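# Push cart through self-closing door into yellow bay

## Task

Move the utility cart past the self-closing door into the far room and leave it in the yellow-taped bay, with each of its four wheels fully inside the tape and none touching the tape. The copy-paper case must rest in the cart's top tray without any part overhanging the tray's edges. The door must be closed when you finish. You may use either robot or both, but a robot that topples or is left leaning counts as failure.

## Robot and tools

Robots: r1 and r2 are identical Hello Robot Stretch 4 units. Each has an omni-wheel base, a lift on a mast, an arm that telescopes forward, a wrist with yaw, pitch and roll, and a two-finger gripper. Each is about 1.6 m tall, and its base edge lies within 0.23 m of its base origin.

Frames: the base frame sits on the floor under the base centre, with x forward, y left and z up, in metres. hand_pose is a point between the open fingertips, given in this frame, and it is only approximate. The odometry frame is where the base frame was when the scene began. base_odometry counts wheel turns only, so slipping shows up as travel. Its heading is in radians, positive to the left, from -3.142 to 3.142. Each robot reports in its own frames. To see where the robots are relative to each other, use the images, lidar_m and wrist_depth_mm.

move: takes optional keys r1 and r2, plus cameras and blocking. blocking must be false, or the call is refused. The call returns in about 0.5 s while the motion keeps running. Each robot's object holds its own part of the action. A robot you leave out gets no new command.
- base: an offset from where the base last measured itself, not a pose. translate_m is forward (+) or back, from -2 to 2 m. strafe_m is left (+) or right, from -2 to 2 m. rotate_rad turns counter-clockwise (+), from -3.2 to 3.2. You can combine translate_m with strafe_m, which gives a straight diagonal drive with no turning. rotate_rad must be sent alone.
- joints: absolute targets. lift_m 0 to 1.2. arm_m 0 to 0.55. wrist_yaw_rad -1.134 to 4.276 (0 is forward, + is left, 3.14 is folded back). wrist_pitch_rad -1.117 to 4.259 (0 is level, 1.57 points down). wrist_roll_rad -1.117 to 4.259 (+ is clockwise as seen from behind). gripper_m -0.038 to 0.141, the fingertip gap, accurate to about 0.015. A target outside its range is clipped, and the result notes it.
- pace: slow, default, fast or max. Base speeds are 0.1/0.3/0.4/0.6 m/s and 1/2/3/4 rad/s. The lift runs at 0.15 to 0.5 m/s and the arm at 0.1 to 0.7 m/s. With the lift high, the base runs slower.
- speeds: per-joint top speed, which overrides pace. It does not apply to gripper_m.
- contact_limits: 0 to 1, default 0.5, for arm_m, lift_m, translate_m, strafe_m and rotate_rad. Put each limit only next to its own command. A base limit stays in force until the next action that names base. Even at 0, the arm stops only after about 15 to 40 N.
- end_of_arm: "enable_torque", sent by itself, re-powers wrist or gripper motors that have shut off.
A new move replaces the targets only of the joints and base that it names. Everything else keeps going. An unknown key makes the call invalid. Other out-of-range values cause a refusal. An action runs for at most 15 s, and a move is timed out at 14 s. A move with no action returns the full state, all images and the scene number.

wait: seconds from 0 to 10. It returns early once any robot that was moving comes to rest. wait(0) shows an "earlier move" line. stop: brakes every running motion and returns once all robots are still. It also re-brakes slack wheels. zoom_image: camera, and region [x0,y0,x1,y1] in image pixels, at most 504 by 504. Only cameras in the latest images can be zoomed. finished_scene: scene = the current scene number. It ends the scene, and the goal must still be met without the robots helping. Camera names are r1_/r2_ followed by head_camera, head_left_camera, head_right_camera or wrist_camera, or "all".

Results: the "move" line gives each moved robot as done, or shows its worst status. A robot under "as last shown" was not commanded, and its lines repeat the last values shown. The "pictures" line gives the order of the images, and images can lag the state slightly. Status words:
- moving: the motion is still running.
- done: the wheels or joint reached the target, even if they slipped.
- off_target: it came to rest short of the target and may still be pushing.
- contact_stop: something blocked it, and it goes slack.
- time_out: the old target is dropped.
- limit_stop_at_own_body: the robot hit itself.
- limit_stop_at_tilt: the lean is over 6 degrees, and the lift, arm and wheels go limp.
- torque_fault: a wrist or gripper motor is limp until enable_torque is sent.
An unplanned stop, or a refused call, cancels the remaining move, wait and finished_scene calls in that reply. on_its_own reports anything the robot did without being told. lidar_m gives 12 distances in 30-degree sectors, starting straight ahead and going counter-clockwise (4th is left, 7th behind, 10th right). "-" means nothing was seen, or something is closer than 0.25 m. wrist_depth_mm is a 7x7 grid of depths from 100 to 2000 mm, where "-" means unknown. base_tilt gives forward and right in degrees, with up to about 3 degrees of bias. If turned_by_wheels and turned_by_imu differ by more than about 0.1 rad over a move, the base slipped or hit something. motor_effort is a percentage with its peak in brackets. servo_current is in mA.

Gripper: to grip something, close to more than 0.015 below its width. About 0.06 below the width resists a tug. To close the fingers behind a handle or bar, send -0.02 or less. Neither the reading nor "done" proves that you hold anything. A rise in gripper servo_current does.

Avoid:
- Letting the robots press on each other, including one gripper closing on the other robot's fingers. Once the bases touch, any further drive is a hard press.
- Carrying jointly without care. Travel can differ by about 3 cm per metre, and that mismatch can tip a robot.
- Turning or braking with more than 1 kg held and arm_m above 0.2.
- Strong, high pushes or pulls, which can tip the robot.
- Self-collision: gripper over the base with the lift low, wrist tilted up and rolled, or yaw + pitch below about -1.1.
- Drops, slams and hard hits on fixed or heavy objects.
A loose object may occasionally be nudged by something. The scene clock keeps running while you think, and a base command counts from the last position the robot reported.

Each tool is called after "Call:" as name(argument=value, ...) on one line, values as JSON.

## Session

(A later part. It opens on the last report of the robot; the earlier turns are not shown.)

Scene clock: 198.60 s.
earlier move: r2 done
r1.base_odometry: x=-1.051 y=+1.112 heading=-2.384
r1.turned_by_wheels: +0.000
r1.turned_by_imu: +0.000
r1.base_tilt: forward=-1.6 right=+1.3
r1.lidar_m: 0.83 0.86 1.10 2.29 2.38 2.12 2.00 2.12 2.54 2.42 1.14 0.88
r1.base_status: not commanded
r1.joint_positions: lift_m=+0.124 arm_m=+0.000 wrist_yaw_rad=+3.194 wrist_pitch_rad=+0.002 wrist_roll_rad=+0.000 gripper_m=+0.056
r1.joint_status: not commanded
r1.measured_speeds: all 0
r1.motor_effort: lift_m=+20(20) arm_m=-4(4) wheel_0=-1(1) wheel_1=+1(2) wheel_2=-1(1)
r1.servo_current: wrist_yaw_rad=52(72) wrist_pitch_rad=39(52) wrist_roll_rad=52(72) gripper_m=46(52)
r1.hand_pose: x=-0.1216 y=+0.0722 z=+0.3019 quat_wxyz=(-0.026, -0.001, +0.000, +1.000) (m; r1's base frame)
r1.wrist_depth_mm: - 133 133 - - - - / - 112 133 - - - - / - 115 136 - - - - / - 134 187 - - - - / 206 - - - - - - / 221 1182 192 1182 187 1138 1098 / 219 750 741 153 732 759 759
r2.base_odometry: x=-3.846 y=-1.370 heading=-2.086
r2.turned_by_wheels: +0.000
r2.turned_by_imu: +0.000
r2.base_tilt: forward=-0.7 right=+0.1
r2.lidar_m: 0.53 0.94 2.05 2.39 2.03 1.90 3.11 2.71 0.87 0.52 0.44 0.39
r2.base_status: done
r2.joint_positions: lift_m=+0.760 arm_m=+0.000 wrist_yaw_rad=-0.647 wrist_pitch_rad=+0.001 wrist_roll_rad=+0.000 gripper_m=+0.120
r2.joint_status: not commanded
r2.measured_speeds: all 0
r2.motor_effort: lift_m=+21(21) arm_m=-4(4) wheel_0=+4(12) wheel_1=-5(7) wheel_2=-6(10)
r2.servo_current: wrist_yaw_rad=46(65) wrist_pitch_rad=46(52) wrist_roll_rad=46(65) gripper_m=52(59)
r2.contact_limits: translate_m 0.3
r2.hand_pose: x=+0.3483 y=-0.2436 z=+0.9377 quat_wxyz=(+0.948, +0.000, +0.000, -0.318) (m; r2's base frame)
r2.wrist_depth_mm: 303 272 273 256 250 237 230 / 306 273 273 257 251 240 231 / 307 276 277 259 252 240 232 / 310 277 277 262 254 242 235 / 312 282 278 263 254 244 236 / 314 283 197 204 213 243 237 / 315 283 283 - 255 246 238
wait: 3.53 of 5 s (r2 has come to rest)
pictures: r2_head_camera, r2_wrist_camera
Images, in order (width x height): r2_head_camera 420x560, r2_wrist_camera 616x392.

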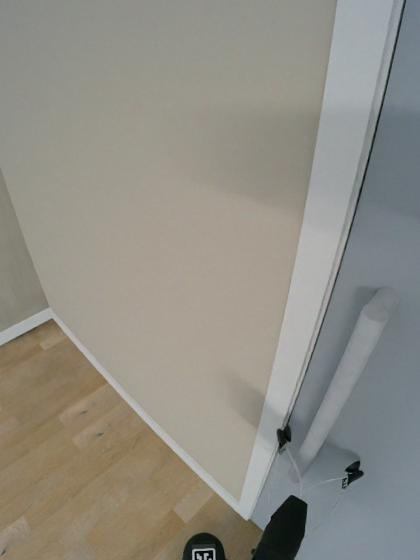

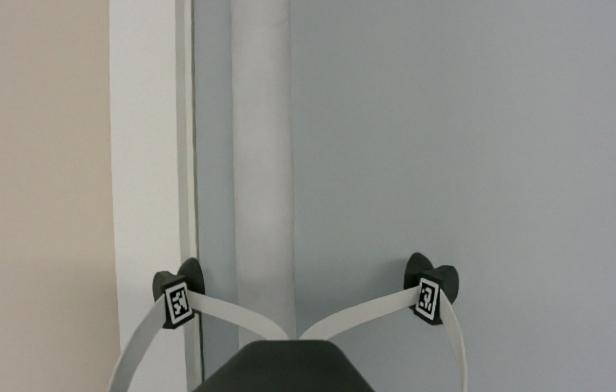

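Call:
move(r2={"base": {"rotate_rad": -0.055}, "pace": "slow"}, blocking=false)

Call:
wait(seconds=1)

Call:
move(r2={"base": {"translate_m": 0.043, "strafe_m": 0.014}, "pace": "slow", "contact_limits": {"translate_m": 0.3}}, blocking=false)

Call:
wait(seconds=2, cameras=["r2_head_camera", "r2_wrist_camera"])

Scene clock: 213.70 s.
move: r2 moving
r1: as last shown
r1.lidar_m: 0.83 0.87 1.09 2.29 2.36 2.10 2.00 2.11 2.55 2.43 1.13 0.87
r1.motor_effort: lift_m=+20(20) arm_m=-4(4) wheel_0=-1(1) wheel_1=+1(1) wheel_2=-1(1)
r1.servo_current: wrist_yaw_rad=46(52) wrist_pitch_rad=46(52) wrist_roll_rad=33(59) gripper_m=39(46)
r1.wrist_depth_mm: - 133 133 - - - - / - 112 133 - - - - / - 115 136 - - - - / - 134 187 - - - - / 206 - - - - - - / 220 1205 192 1205 187 1138 1118 / 219 759 750 153 732 768 750
r2.base_odometry: x=-3.846 y=-1.370 heading=-2.140
r2.turned_by_wheels: -0.054
r2.turned_by_imu: -0.052
r2.base_tilt: forward=-0.6 right=+0.0
r2.lidar_m: 0.51 0.84 2.05 2.32 3.87 1.92 3.25 2.69 0.94 0.52 0.44 0.39
r2.base_status: rotate_rad moving
r2.joint_positions: lift_m=+0.760 arm_m=+0.000 wrist_yaw_rad=-0.647 wrist_pitch_rad=+0.001 wrist_roll_rad=+0.000 gripper_m=+0.120
r2.joint_status: not commanded
r2.measured_speeds: all 0
r2.motor_effort: lift_m=+21(21) arm_m=-4(4) wheel_0=+4(6) wheel_1=+6(6) wheel_2=+6(7)
r2.servo_current: wrist_yaw_rad=46(52) wrist_pitch_rad=39(46) wrist_roll_rad=39(52) gripper_m=46(59)
r2.hand_pose: x=+0.3483 y=-0.2436 z=+0.9377 quat_wxyz=(+0.948, +0.000, +0.000, -0.318) (m; r2's base frame)
r2.wrist_depth_mm: 285 265 186 257 247 240 234 / 287 266 187 258 250 241 235 / 290 267 190 259 251 242 236 / 293 268 191 260 254 244 238 / 293 270 191 264 254 245 239 / 296 270 190 264 215 246 239 / 298 276 192 - 255 248 241
pictures: none

Scene clock: 213.97 s.
earlier move: r2 done
r1.base_odometry: x=-1.051 y=+1.112 heading=-2.384
r1.turned_by_wheels: +0.000
r1.turned_by_imu: +0.000
r1.base_tilt: forward=-1.6 right=+1.3
r1.lidar_m: 0.84 0.87 1.09 2.29 2.38 2.10 2.00 2.09 2.53 2.42 1.14 0.88
r1.base_status: not commanded
r1.joint_positions: lift_m=+0.124 arm_m=+0.000 wrist_yaw_rad=+3.194 wrist_pitch_rad=+0.002 wrist_roll_rad=+0.000 gripper_m=+0.056
r1.joint_status: not commanded
r1.measured_speeds: all 0
r1.motor_effort: lift_m=+20(20) arm_m=-4(4) wheel_0=-1(1) wheel_1=+1(1) wheel_2=-1(1)
r1.servo_current: wrist_yaw_rad=59(65) wrist_pitch_rad=39(52) wrist_roll_rad=46(59) gripper_m=39(46)
r1.hand_pose: x=-0.1216 y=+0.0722 z=+0.3019 quat_wxyz=(-0.026, -0.001, +0.000, +1.000) (m; r1's base frame)
r1.wrist_depth_mm: - 133 133 - - - - / - 113 133 - - - - / - 115 136 - - - - / - 134 187 - - - - / 206 - - - - - - / 221 1229 192 1182 188 1138 1098 / 220 759 750 153 732 759 759
r2.base_odometry: x=-3.846 y=-1.370 heading=-2.140
r2.turned_by_wheels: +0.000
r2.turned_by_imu: +0.000
r2.base_tilt: forward=-0.7 right=+0.0
r2.lidar_m: 0.48 0.88 2.04 2.34 3.88 1.91 3.26 2.71 0.94 0.53 0.45 0.38
r2.base_status: done
r2.joint_positions: lift_m=+0.760 arm_m=+0.000 wrist_yaw_rad=-0.647 wrist_pitch_rad=+0.001 wrist_roll_rad=+0.000 gripper_m=+0.120
r2.joint_status: not commanded
r2.measured_speeds: all 0
r2.motor_effort: lift_m=+21(21) arm_m=-4(4) wheel_0=+5(6) wheel_1=+5(6) wheel_2=+5(7)
r2.servo_current: wrist_yaw_rad=39(59) wrist_pitch_rad=39(46) wrist_roll_rad=46(52) gripper_m=59(59)
r2.hand_pose: x=+0.3483 y=-0.2436 z=+0.9377 quat_wxyz=(+0.948, +0.000, +0.000, -0.318) (m; r2's base frame)
r2.wrist_depth_mm: 283 266 187 257 248 239 233 / 286 266 188 259 250 242 236 / 289 267 190 260 251 242 236 / 291 268 191 262 253 243 237 / 293 270 191 263 254 246 239 / 296 270 190 263 213 245 240 / 297 274 192 - 255 249 242
wait: 0.27 of 1 s (r2 has come to rest)
pictures: none

Scene clock: 214.47 s.
move: r2 moving
r1: as last shown
r1.lidar_m: 0.83 0.88 1.07 2.29 2.41 2.11 2.00 2.10 2.53 2.41 1.14 0.87
r1.motor_effort: lift_m=+19(20) arm_m=-4(4) wheel_0=-1(1) wheel_1=+1(1) wheel_2=-1(1)
r1.servo_current: wrist_yaw_rad=33(78) wrist_pitch_rad=46(46) wrist_roll_rad=59(65) gripper_m=33(46)
r1.wrist_depth_mm: - 133 133 - - - - / - 112 133 - - - - / - 115 136 - - - - / - 134 187 - - - - / 206 - - - - - - / 221 1205 192 1205 188 1138 1098 / 219 741 750 153 723 750 750
r2.base_odometry: x=-3.849 y=-1.383 heading=-2.140
r2.turned_by_wheels: +0.000
r2.turned_by_imu: +0.000
r2.base_tilt: forward=-0.7 right=+0.1
r2.lidar_m: 0.52 0.83 2.03 2.29 3.88 1.93 3.23 2.72 0.94 0.53 0.42 0.37
r2.base_status: translate_m moving; strafe_m moving
r2.joint_positions: lift_m=+0.760 arm_m=+0.000 wrist_yaw_rad=-0.647 wrist_pitch_rad=+0.001 wrist_roll_rad=+0.000 gripper_m=+0.120
r2.joint_status: not commanded
r2.measured_speeds: translate_m=+0.048 strafe_m=+0.015 rotate_rad=-0.001 lift_m=+0.000 arm_m=+0.000 wrist_yaw_rad=+0.000 wrist_pitch_rad=+0.000 wrist_roll_rad=+0.000
r2.motor_effort: lift_m=+21(21) arm_m=-4(4) wheel_0=+8(8) wheel_1=+6(9) wheel_2=-9(9)
r2.servo_current: wrist_yaw_rad=52(59) wrist_pitch_rad=33(46) wrist_roll_rad=52(52) gripper_m=52(59)
r2.contact_limits: translate_m 0.3
r2.hand_pose: x=+0.3483 y=-0.2436 z=+0.9377 quat_wxyz=(+0.948, +0.000, +0.000, -0.318) (m; r2's base frame)
r2.wrist_depth_mm: 278 259 181 251 243 236 230 / 282 258 182 253 244 237 230 / 283 262 185 254 247 239 233 / 285 264 184 257 247 241 234 / 287 264 185 257 250 241 234 / 289 264 185 257 214 241 236 / 290 268 273 - 251 241 238
pictures: none

Scene clock: 215.57 s.
earlier move: r2 done
r1.base_odometry: x=-1.051 y=+1.112 heading=-2.384
r1.turned_by_wheels: +0.000
r1.turned_by_imu: +0.000
r1.base_tilt: forward=-1.6 right=+1.3
r1.lidar_m: 0.85 0.87 1.11 2.29 2.40 2.09 1.99 2.11 2.52 2.40 1.12 0.90
r1.base_status: not commanded
r1.joint_positions: lift_m=+0.124 arm_m=+0.000 wrist_yaw_rad=+3.194 wrist_pitch_rad=+0.002 wrist_roll_rad=+0.000 gripper_m=+0.056
r1.joint_status: not commanded
r1.measured_speeds: all 0
r1.motor_effort: lift_m=+19(20) arm_m=-4(4) wheel_0=-1(1) wheel_1=+1(2) wheel_2=-1(1)
r1.servo_current: wrist_yaw_rad=39(78) wrist_pitch_rad=39(52) wrist_roll_rad=46(65) gripper_m=46(46)
r1.hand_pose: x=-0.1216 y=+0.0722 z=+0.3019 quat_wxyz=(-0.026, -0.001, +0.000, +1.000) (m; r1's base frame)
r1.wrist_depth_mm: - 133 133 - - - - / - 112 132 - - - - / - 115 136 - - - - / - 134 187 - - - - / 205 - - - - - - / 220 1205 191 1182 187 1160 1118 / 220 759 741 153 732 759 759
r2.base_odometry: x=-3.857 y=-1.413 heading=-2.140
r2.turned_by_wheels: +0.000
r2.turned_by_imu: +0.000
r2.base_tilt: forward=-0.6 right=+0.1
r2.lidar_m: 0.50 0.82 2.01 2.29 3.79 1.92 3.32 2.75 0.92 0.52 0.41 0.33
r2.base_status: done
r2.joint_positions: lift_m=+0.760 arm_m=+0.000 wrist_yaw_rad=-0.664 wrist_pitch_rad=+0.001 wrist_roll_rad=+0.000 gripper_m=+0.120
r2.joint_status: not commanded
r2.measured_speeds: all 0
r2.motor_effort: lift_m=+20(21) arm_m=+4(4) wheel_0=+11(14) wheel_1=+1(9) wheel_2=-14(15)
r2.servo_current: wrist_yaw_rad=78(91) wrist_pitch_rad=39(46) wrist_roll_rad=39(59) gripper_m=52(59)
r2.contact_limits: translate_m 0.3
r2.hand_pose: x=+0.3441 y=-0.2466 z=+0.9377 quat_wxyz=(+0.945, +0.000, +0.000, -0.326) (m; r2's base frame)
r2.wrist_depth_mm: 255 238 244 236 234 229 224 / 258 238 247 238 235 229 226 / 259 240 248 240 236 230 227 / 260 242 250 241 238 233 229 / 263 244 250 242 240 233 229 / 265 245 197 173 239 233 232 / 266 247 255 - 240 236 234
wait: 1.10 of 2 s (r2 has come to rest)
pictures: r2_head_camera, r2_wrist_camera
Images, in order (width x height): r2_head_camera 420x560, r2_wrist_camera 616x392.

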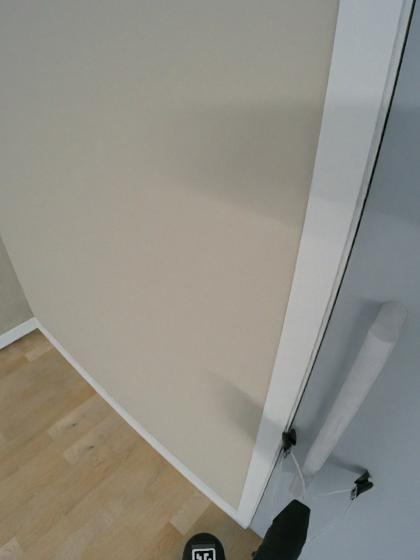

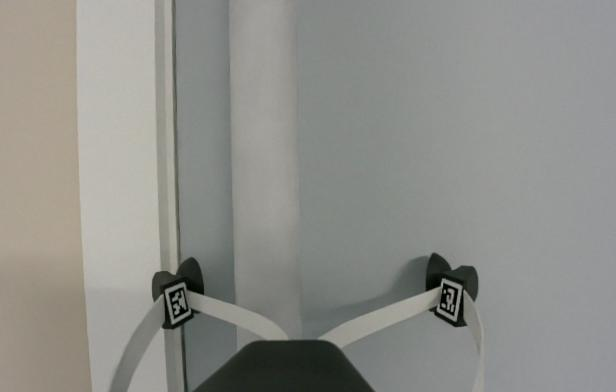

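Call:
move(r2={"base": {"strafe_m": 0.014}, "joints": {"wrist_yaw_rad": -0.66}, "pace": "slow"}, blocking=false)

Call:
wait(seconds=1)

Call:
move(r2={"joints": {"gripper_m": -0.03}}, blocking=false)

Call:
wait(seconds=2, cameras=["r2_head_camera", "r2_wrist_camera"])

Scene clock: 223.17 s.
move: r2 moving
r1: as last shown
r1.lidar_m: 0.83 0.86 1.10 2.30 2.38 2.09 2.00 2.11 2.54 2.41 1.15 0.89
r1.motor_effort: lift_m=+19(20) arm_m=-4(4) wheel_0=+0(1) wheel_1=+1(1) wheel_2=-1(1)
r1.servo_current: wrist_yaw_rad=39(52) wrist_pitch_rad=39(46) wrist_roll_rad=46(72) gripper_m=39(46)
r1.wrist_depth_mm: - 133 133 - - - - / - 112 133 - - - - / - 115 136 - - - - / - 134 187 - - - - / 206 - - - - - - / 220 1205 192 1182 187 1160 1138 / 218 759 750 153 732 759 750
r2.base_odometry: x=-3.847 y=-1.420 heading=-2.141
r2.turned_by_wheels: +0.000
r2.turned_by_imu: +0.000
r2.base_tilt: forward=-0.7 right=+0.1
r2.lidar_m: 0.49 0.83 1.99 2.27 3.79 1.94 3.29 2.76 0.95 0.53 0.42 0.35
r2.base_status: strafe_m moving
r2.joint_positions: lift_m=+0.760 arm_m=+0.000 wrist_yaw_rad=-0.666 wrist_pitch_rad=+0.001 wrist_roll_rad=+0.000 gripper_m=+0.120
r2.joint_status: wrist_yaw_rad moving
r2.measured_speeds: translate_m=+0.000 strafe_m=+0.024 rotate_rad=-0.002 lift_m=+0.000 arm_m=+0.000 wrist_yaw_rad=+0.052 wrist_pitch_rad=+0.000 wrist_roll_rad=+0.000
r2.motor_effort: lift_m=+21(21) arm_m=+4(4) wheel_0=-4(9) wheel_1=+2(6) wheel_2=-1(13)
r2.servo_current: wrist_yaw_rad=52(111) wrist_pitch_rad=39(46) wrist_roll_rad=46(52) gripper_m=52(52)
r2.hand_pose: x=+0.3436 y=-0.2470 z=+0.9377 quat_wxyz=(+0.945, +0.000, +0.000, -0.327) (m; r2's base frame)
r2.wrist_depth_mm: 266 244 250 167 239 234 228 / 267 246 252 176 240 234 229 / 268 246 253 169 241 236 230 / 270 249 256 171 242 236 232 / 271 252 256 171 244 237 233 / 273 253 255 171 244 236 234 / 276 254 260 - 246 240 236
pictures: none

Scene clock: 223.67 s.
earlier move: r2 done
r1.base_odometry: x=-1.051 y=+1.112 heading=-2.384
r1.turned_by_wheels: +0.000
r1.turned_by_imu: +0.000
r1.base_tilt: forward=-1.6 right=+1.3
r1.lidar_m: 0.84 0.85 1.10 2.28 2.38 2.10 2.02 2.09 2.52 2.41 1.12 0.89
r1.base_status: not commanded
r1.joint_positions: lift_m=+0.124 arm_m=+0.000 wrist_yaw_rad=+3.194 wrist_pitch_rad=+0.002 wrist_roll_rad=+0.000 gripper_m=+0.056
r1.joint_status: not commanded
r1.measured_speeds: all 0
r1.motor_effort: lift_m=+20(20) arm_m=-4(4) wheel_0=-1(1) wheel_1=+1(1) wheel_2=-1(1)
r1.servo_current: wrist_yaw_rad=52(72) wrist_pitch_rad=46(52) wrist_roll_rad=52(72) gripper_m=39(46)
r1.hand_pose: x=-0.1216 y=+0.0722 z=+0.3019 quat_wxyz=(-0.026, -0.001, +0.000, +1.000) (m; r1's base frame)
r1.wrist_depth_mm: - 133 133 - - - - / - 112 133 - - - - / - 115 136 - - - - / - 134 187 - - - - / 206 - - - - - - / 220 1205 192 1205 187 1138 1138 / 219 759 741 153 732 759 759
r2.base_odometry: x=-3.845 y=-1.421 heading=-2.140
r2.turned_by_wheels: +0.000
r2.turned_by_imu: +0.000
r2.base_tilt: forward=-0.6 right=+0.0
r2.lidar_m: 0.51 0.86 1.99 2.29 3.78 1.93 3.29 2.75 0.96 0.52 0.42 0.35
r2.base_status: done
r2.joint_positions: lift_m=+0.760 arm_m=+0.000 wrist_yaw_rad=-0.663 wrist_pitch_rad=+0.001 wrist_roll_rad=+0.000 gripper_m=+0.120
r2.joint_status: all done
r2.measured_speeds: all 0
r2.motor_effort: lift_m=+21(21) arm_m=+4(4) wheel_0=-4(9) wheel_1=+3(6) wheel_2=-2(13)
r2.servo_current: wrist_yaw_rad=59(111) wrist_pitch_rad=39(46) wrist_roll_rad=52(52) gripper_m=52(59)
r2.hand_pose: x=+0.3444 y=-0.2464 z=+0.9377 quat_wxyz=(+0.946, +0.000, +0.000, -0.326) (m; r2's base frame)
r2.wrist_depth_mm: 267 247 252 167 239 235 229 / 268 248 254 171 240 235 229 / 271 248 257 172 242 236 232 / 273 251 257 172 244 236 232 / 274 253 257 172 244 238 232 / 278 255 251 173 244 238 235 / 278 256 262 - 246 239 236
wait: 0.50 of 1 s (r2 has come to rest)
pictures: none

Scene clock: 224.17 s.
move: r2 moving
r1: as last shown
r1.lidar_m: 0.84 0.84 1.10 2.28 2.40 2.08 2.00 2.08 2.53 2.42 1.12 0.89
r1.motor_effort: lift_m=+19(20) arm_m=-4(4) wheel_0=+0(1) wheel_1=+1(1) wheel_2=-1(1)
r1.servo_current: wrist_yaw_rad=46(65) wrist_pitch_rad=46(52) wrist_roll_rad=46(59) gripper_m=46(46)
r1.wrist_depth_mm: - 133 133 - - - - / - 112 133 - - - - / - 115 136 - - - - / - 134 187 - - - - / 206 - - - - - - / 220 1182 192 1182 187 1160 1118 / 219 759 741 153 732 750 759
r2.base_odometry: x=-3.845 y=-1.421 heading=-2.140
r2.turned_by_wheels: +0.000
r2.turned_by_imu: +0.000
r2.base_tilt: forward=-0.7 right=+0.1
r2.lidar_m: 0.49 0.85 1.99 2.26 3.78 1.93 3.28 2.75 0.97 0.49 0.42 0.35
r2.base_status: not commanded
r2.joint_positions: lift_m=+0.760 arm_m=+0.000 wrist_yaw_rad=-0.663 wrist_pitch_rad=+0.001 wrist_roll_rad=+0.000 gripper_m=+0.106
r2.joint_status: gripper_m moving
r2.measured_speeds: all 0
r2.motor_effort: lift_m=+21(21) arm_m=+4(4) wheel_0=-4(4) wheel_1=+3(3) wheel_2=-2(2)
r2.servo_current: wrist_yaw_rad=46(59) wrist_pitch_rad=39(46) wrist_roll_rad=52(52) gripper_m=130(130)
r2.hand_pose: x=+0.3444 y=-0.2464 z=+0.9377 quat_wxyz=(+0.946, +0.000, +0.000, -0.326) (m; r2's base frame)
r2.wrist_depth_mm: 267 247 253 167 238 234 229 / 271 247 254 172 240 235 229 / 271 249 255 172 242 236 230 / 273 252 256 173 244 237 233 / 276 253 257 172 245 238 233 / 277 256 202 173 199 239 235 / 279 256 260 - 245 239 236
pictures: none

Scene clock: 225.90 s.
earlier move: r2 done
r1.base_odometry: x=-1.051 y=+1.112 heading=-2.384
r1.turned_by_wheels: +0.000
r1.turned_by_imu: +0.000
r1.base_tilt: forward=-1.6 right=+1.3
r1.lidar_m: 0.84 0.89 1.11 2.29 2.39 2.10 1.99 2.12 2.52 2.41 1.15 0.90
r1.base_status: not commanded
r1.joint_positions: lift_m=+0.124 arm_m=+0.000 wrist_yaw_rad=+3.194 wrist_pitch_rad=+0.002 wrist_roll_rad=+0.000 gripper_m=+0.056
r1.joint_status: not commanded
r1.measured_speeds: all 0
r1.motor_effort: lift_m=+19(20) arm_m=-4(4) wheel_0=-1(1) wheel_1=+1(2) wheel_2=-1(1)
r1.servo_current: wrist_yaw_rad=46(72) wrist_pitch_rad=39(52) wrist_roll_rad=46(65) gripper_m=33(46)
r1.hand_pose: x=-0.1216 y=+0.0722 z=+0.3019 quat_wxyz=(-0.026, -0.001, +0.000, +1.000) (m; r1's base frame)
r1.wrist_depth_mm: - 133 133 - - - - / - 112 133 - - - - / - 115 136 - - - - / - 134 187 - - - - / 206 - - - - - - / 220 1205 192 1182 187 1118 1118 / 219 759 750 153 732 759 759
r2.base_odometry: x=-3.845 y=-1.421 heading=-2.141
r2.turned_by_wheels: +0.000
r2.turned_by_imu: +0.000
r2.base_tilt: forward=-0.6 right=+0.1
r2.lidar_m: 0.49 0.86 2.00 2.28 3.81 1.94 3.27 2.73 0.93 0.48 0.43 0.35
r2.base_status: not commanded
r2.joint_positions: lift_m=+0.760 arm_m=+0.000 wrist_yaw_rad=-0.658 wrist_pitch_rad=+0.001 wrist_roll_rad=+0.000 gripper_m=-0.028
r2.joint_status: all done
r2.measured_speeds: all 0
r2.motor_effort: lift_m=+21(21) arm_m=-4(4) wheel_0=-8(8) wheel_1=+2(3) wheel_2=-1(2)
r2.servo_current: wrist_yaw_rad=39(59) wrist_pitch_rad=46(46) wrist_roll_rad=46(59) gripper_m=143(234)
r2.hand_pose: x=+0.3457 y=-0.2455 z=+0.9377 quat_wxyz=(+0.946, +0.000, +0.000, -0.323) (m; r2's base frame)
r2.wrist_depth_mm: 267 247 247 163 235 228 223 / 271 247 249 164 236 229 224 / 271 248 251 165 236 230 224 / 273 249 252 166 238 230 225 / 274 252 253 167 240 233 228 / 277 254 186 167 179 234 229 / 279 255 257 - 241 231 229
wait: 1.73 of 2 s (r2 has come to rest)
pictures: r2_head_camera, r2_wrist_camera
Images, in order (width x height): r2_head_camera 420x560, r2_wrist_camera 616x392.

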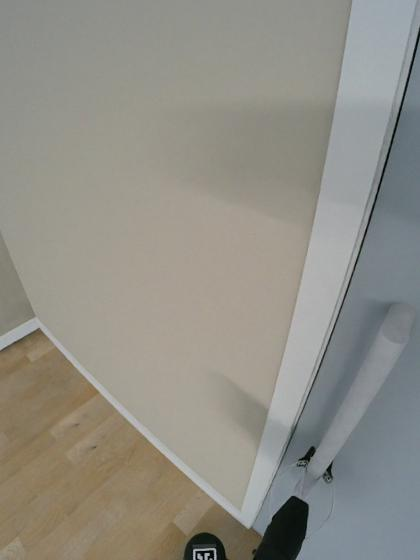

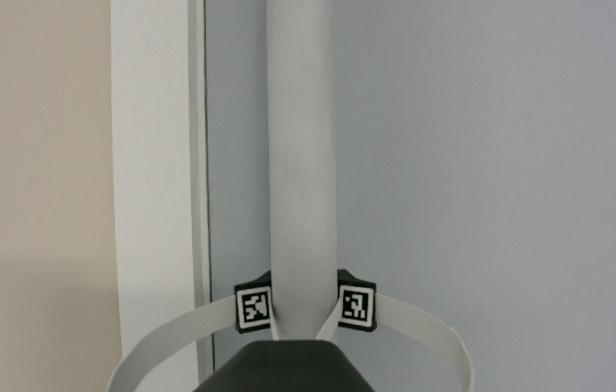

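Call:
move(r2={"base": {"translate_m": -0.117, "strafe_m": 0.036}, "joints": {"wrist_yaw_rad": -0.57}, "pace": "slow", "speeds": {"wrist_yaw_rad": 0.06}, "contact_limits": {"translate_m": 0.8}}, blocking=false)

Call:
wait(seconds=4, cameras=["r2_wrist_camera"])

Call:
move(r2={"base": {"translate_m": -0.117, "strafe_m": 0.034}, "joints": {"wrist_yaw_rad": -0.49}, "pace": "slow", "speeds": {"wrist_yaw_rad": 0.06}, "contact_limits": {"translate_m": 0.8}}, blocking=false)

Call:
wait(seconds=4, cameras=["r2_wrist_camera", "r2_head_camera"])

Scene clock: 240.53 s.
move: r2 moving
r1: as last shown
r1.lidar_m: 0.86 0.87 1.07 2.29 2.37 2.09 2.00 2.11 2.51 2.41 1.13 0.93
r1.motor_effort: lift_m=+19(20) arm_m=-4(4) wheel_0=-1(2) wheel_1=+1(1) wheel_2=-1(1)
r1.servo_current: wrist_yaw_rad=33(59) wrist_pitch_rad=39(52) wrist_roll_rad=46(59) gripper_m=39(46)
r1.wrist_depth_mm: - 133 133 - - - - / - 113 133 - - - - / - 115 136 - - - - / - 134 187 - - - - / 206 - - - - - - / 220 1205 192 1160 188 1118 1098 / 220 750 750 153 741 759 759
r2.base_odometry: x=-3.835 y=-1.413 heading=-2.142
r2.turned_by_wheels: -0.001
r2.turned_by_imu: +0.000
r2.base_tilt: forward=-0.6 right=+0.1
r2.lidar_m: 0.50 0.85 1.98 2.29 3.77 1.91 3.24 2.75 0.97 0.52 0.42 0.36
r2.base_status: translate_m moving; strafe_m moving
r2.joint_positions: lift_m=+0.760 arm_m=+0.000 wrist_yaw_rad=-0.633 wrist_pitch_rad=+0.001 wrist_roll_rad=+0.000 gripper_m=-0.028
r2.joint_status: wrist_yaw_rad moving
r2.measured_speeds: translate_m=-0.049 strafe_m=+0.015 rotate_rad=+0.003 lift_m=+0.000 arm_m=+0.000 wrist_yaw_rad=+0.062 wrist_pitch_rad=+0.000 wrist_roll_rad=+0.000
r2.motor_effort: lift_m=+21(21) arm_m=-4(4) wheel_0=-21(21) wheel_1=-5(6) wheel_2=+12(13)
r2.servo_current: wrist_yaw_rad=33(65) wrist_pitch_rad=39(46) wrist_roll_rad=52(59) gripper_m=143(150)
r2.contact_limits: translate_m 0.8
r2.hand_pose: x=+0.3517 y=-0.2411 z=+0.9377 quat_wxyz=(+0.950, +0.000, +0.000, -0.311) (m; r2's base frame)
r2.wrist_depth_mm: 281 258 251 163 234 227 220 / 283 259 252 164 236 227 222 / 287 262 252 165 236 229 224 / 289 262 254 165 238 229 224 / 291 264 256 167 239 232 226 / 293 266 185 167 179 232 227 / 294 281 259 - 240 231 228
pictures: none

Scene clock: 242.50 s.
earlier move: r2 done
r1.base_odometry: x=-1.051 y=+1.112 heading=-2.384
r1.turned_by_wheels: +0.000
r1.turned_by_imu: +0.000
r1.base_tilt: forward=-1.6 right=+1.2
r1.lidar_m: 0.89 0.89 1.09 2.29 2.38 2.11 2.00 2.12 2.53 2.42 1.13 0.95
r1.base_status: not commanded
r1.joint_positions: lift_m=+0.124 arm_m=+0.000 wrist_yaw_rad=+3.194 wrist_pitch_rad=+0.002 wrist_roll_rad=+0.000 gripper_m=+0.056
r1.joint_status: not commanded
r1.measured_speeds: all 0
r1.motor_effort: lift_m=+19(20) arm_m=-4(4) wheel_0=-1(2) wheel_1=+1(2) wheel_2=-1(1)
r1.servo_current: wrist_yaw_rad=52(65) wrist_pitch_rad=46(52) wrist_roll_rad=52(72) gripper_m=46(46)
r1.hand_pose: x=-0.1216 y=+0.0722 z=+0.3019 quat_wxyz=(-0.026, -0.001, +0.000, +1.000) (m; r1's base frame)
r1.wrist_depth_mm: - 133 133 - - - - / - 112 133 - - - - / - 114 136 - - - - / - 134 187 - - - - / 206 - - - - - - / 220 1205 191 1182 188 1138 1118 / 220 750 750 153 741 768 759
r2.base_odometry: x=-3.752 y=-1.342 heading=-2.140
r2.turned_by_wheels: +0.001
r2.turned_by_imu: +0.002
r2.base_tilt: forward=-0.7 right=+0.1
r2.lidar_m: 0.64 1.04 2.05 2.34 3.85 1.83 3.23 2.72 1.18 0.57 0.43 0.39
r2.base_status: done
r2.joint_positions: lift_m=+0.760 arm_m=+0.000 wrist_yaw_rad=-0.557 wrist_pitch_rad=+0.001 wrist_roll_rad=+0.000 gripper_m=-0.028
r2.joint_status: all done
r2.measured_speeds: all 0
r2.motor_effort: lift_m=+21(21) arm_m=-4(4) wheel_0=-5(21) wheel_1=-5(6) wheel_2=+18(20)
r2.servo_current: wrist_yaw_rad=91(91) wrist_pitch_rad=39(46) wrist_roll_rad=59(59) gripper_m=137(150)
r2.contact_limits: translate_m 0.8
r2.hand_pose: x=+0.3696 y=-0.2266 z=+0.9377 quat_wxyz=(+0.962, +0.000, +0.001, -0.275) (m; r2's base frame)
r2.wrist_depth_mm: 427 399 249 165 234 225 220 / 433 397 250 165 234 227 221 / 436 404 253 166 236 229 223 / 442 407 253 167 236 229 224 / 442 410 256 167 238 229 225 / 449 413 185 168 181 231 226 / 445 415 377 - - 229 227
wait: 1.97 of 4 s (r2 has come to rest)
pictures: r2_wrist_camera
Images, in order (width x height): r2_wrist_camera 616x392.

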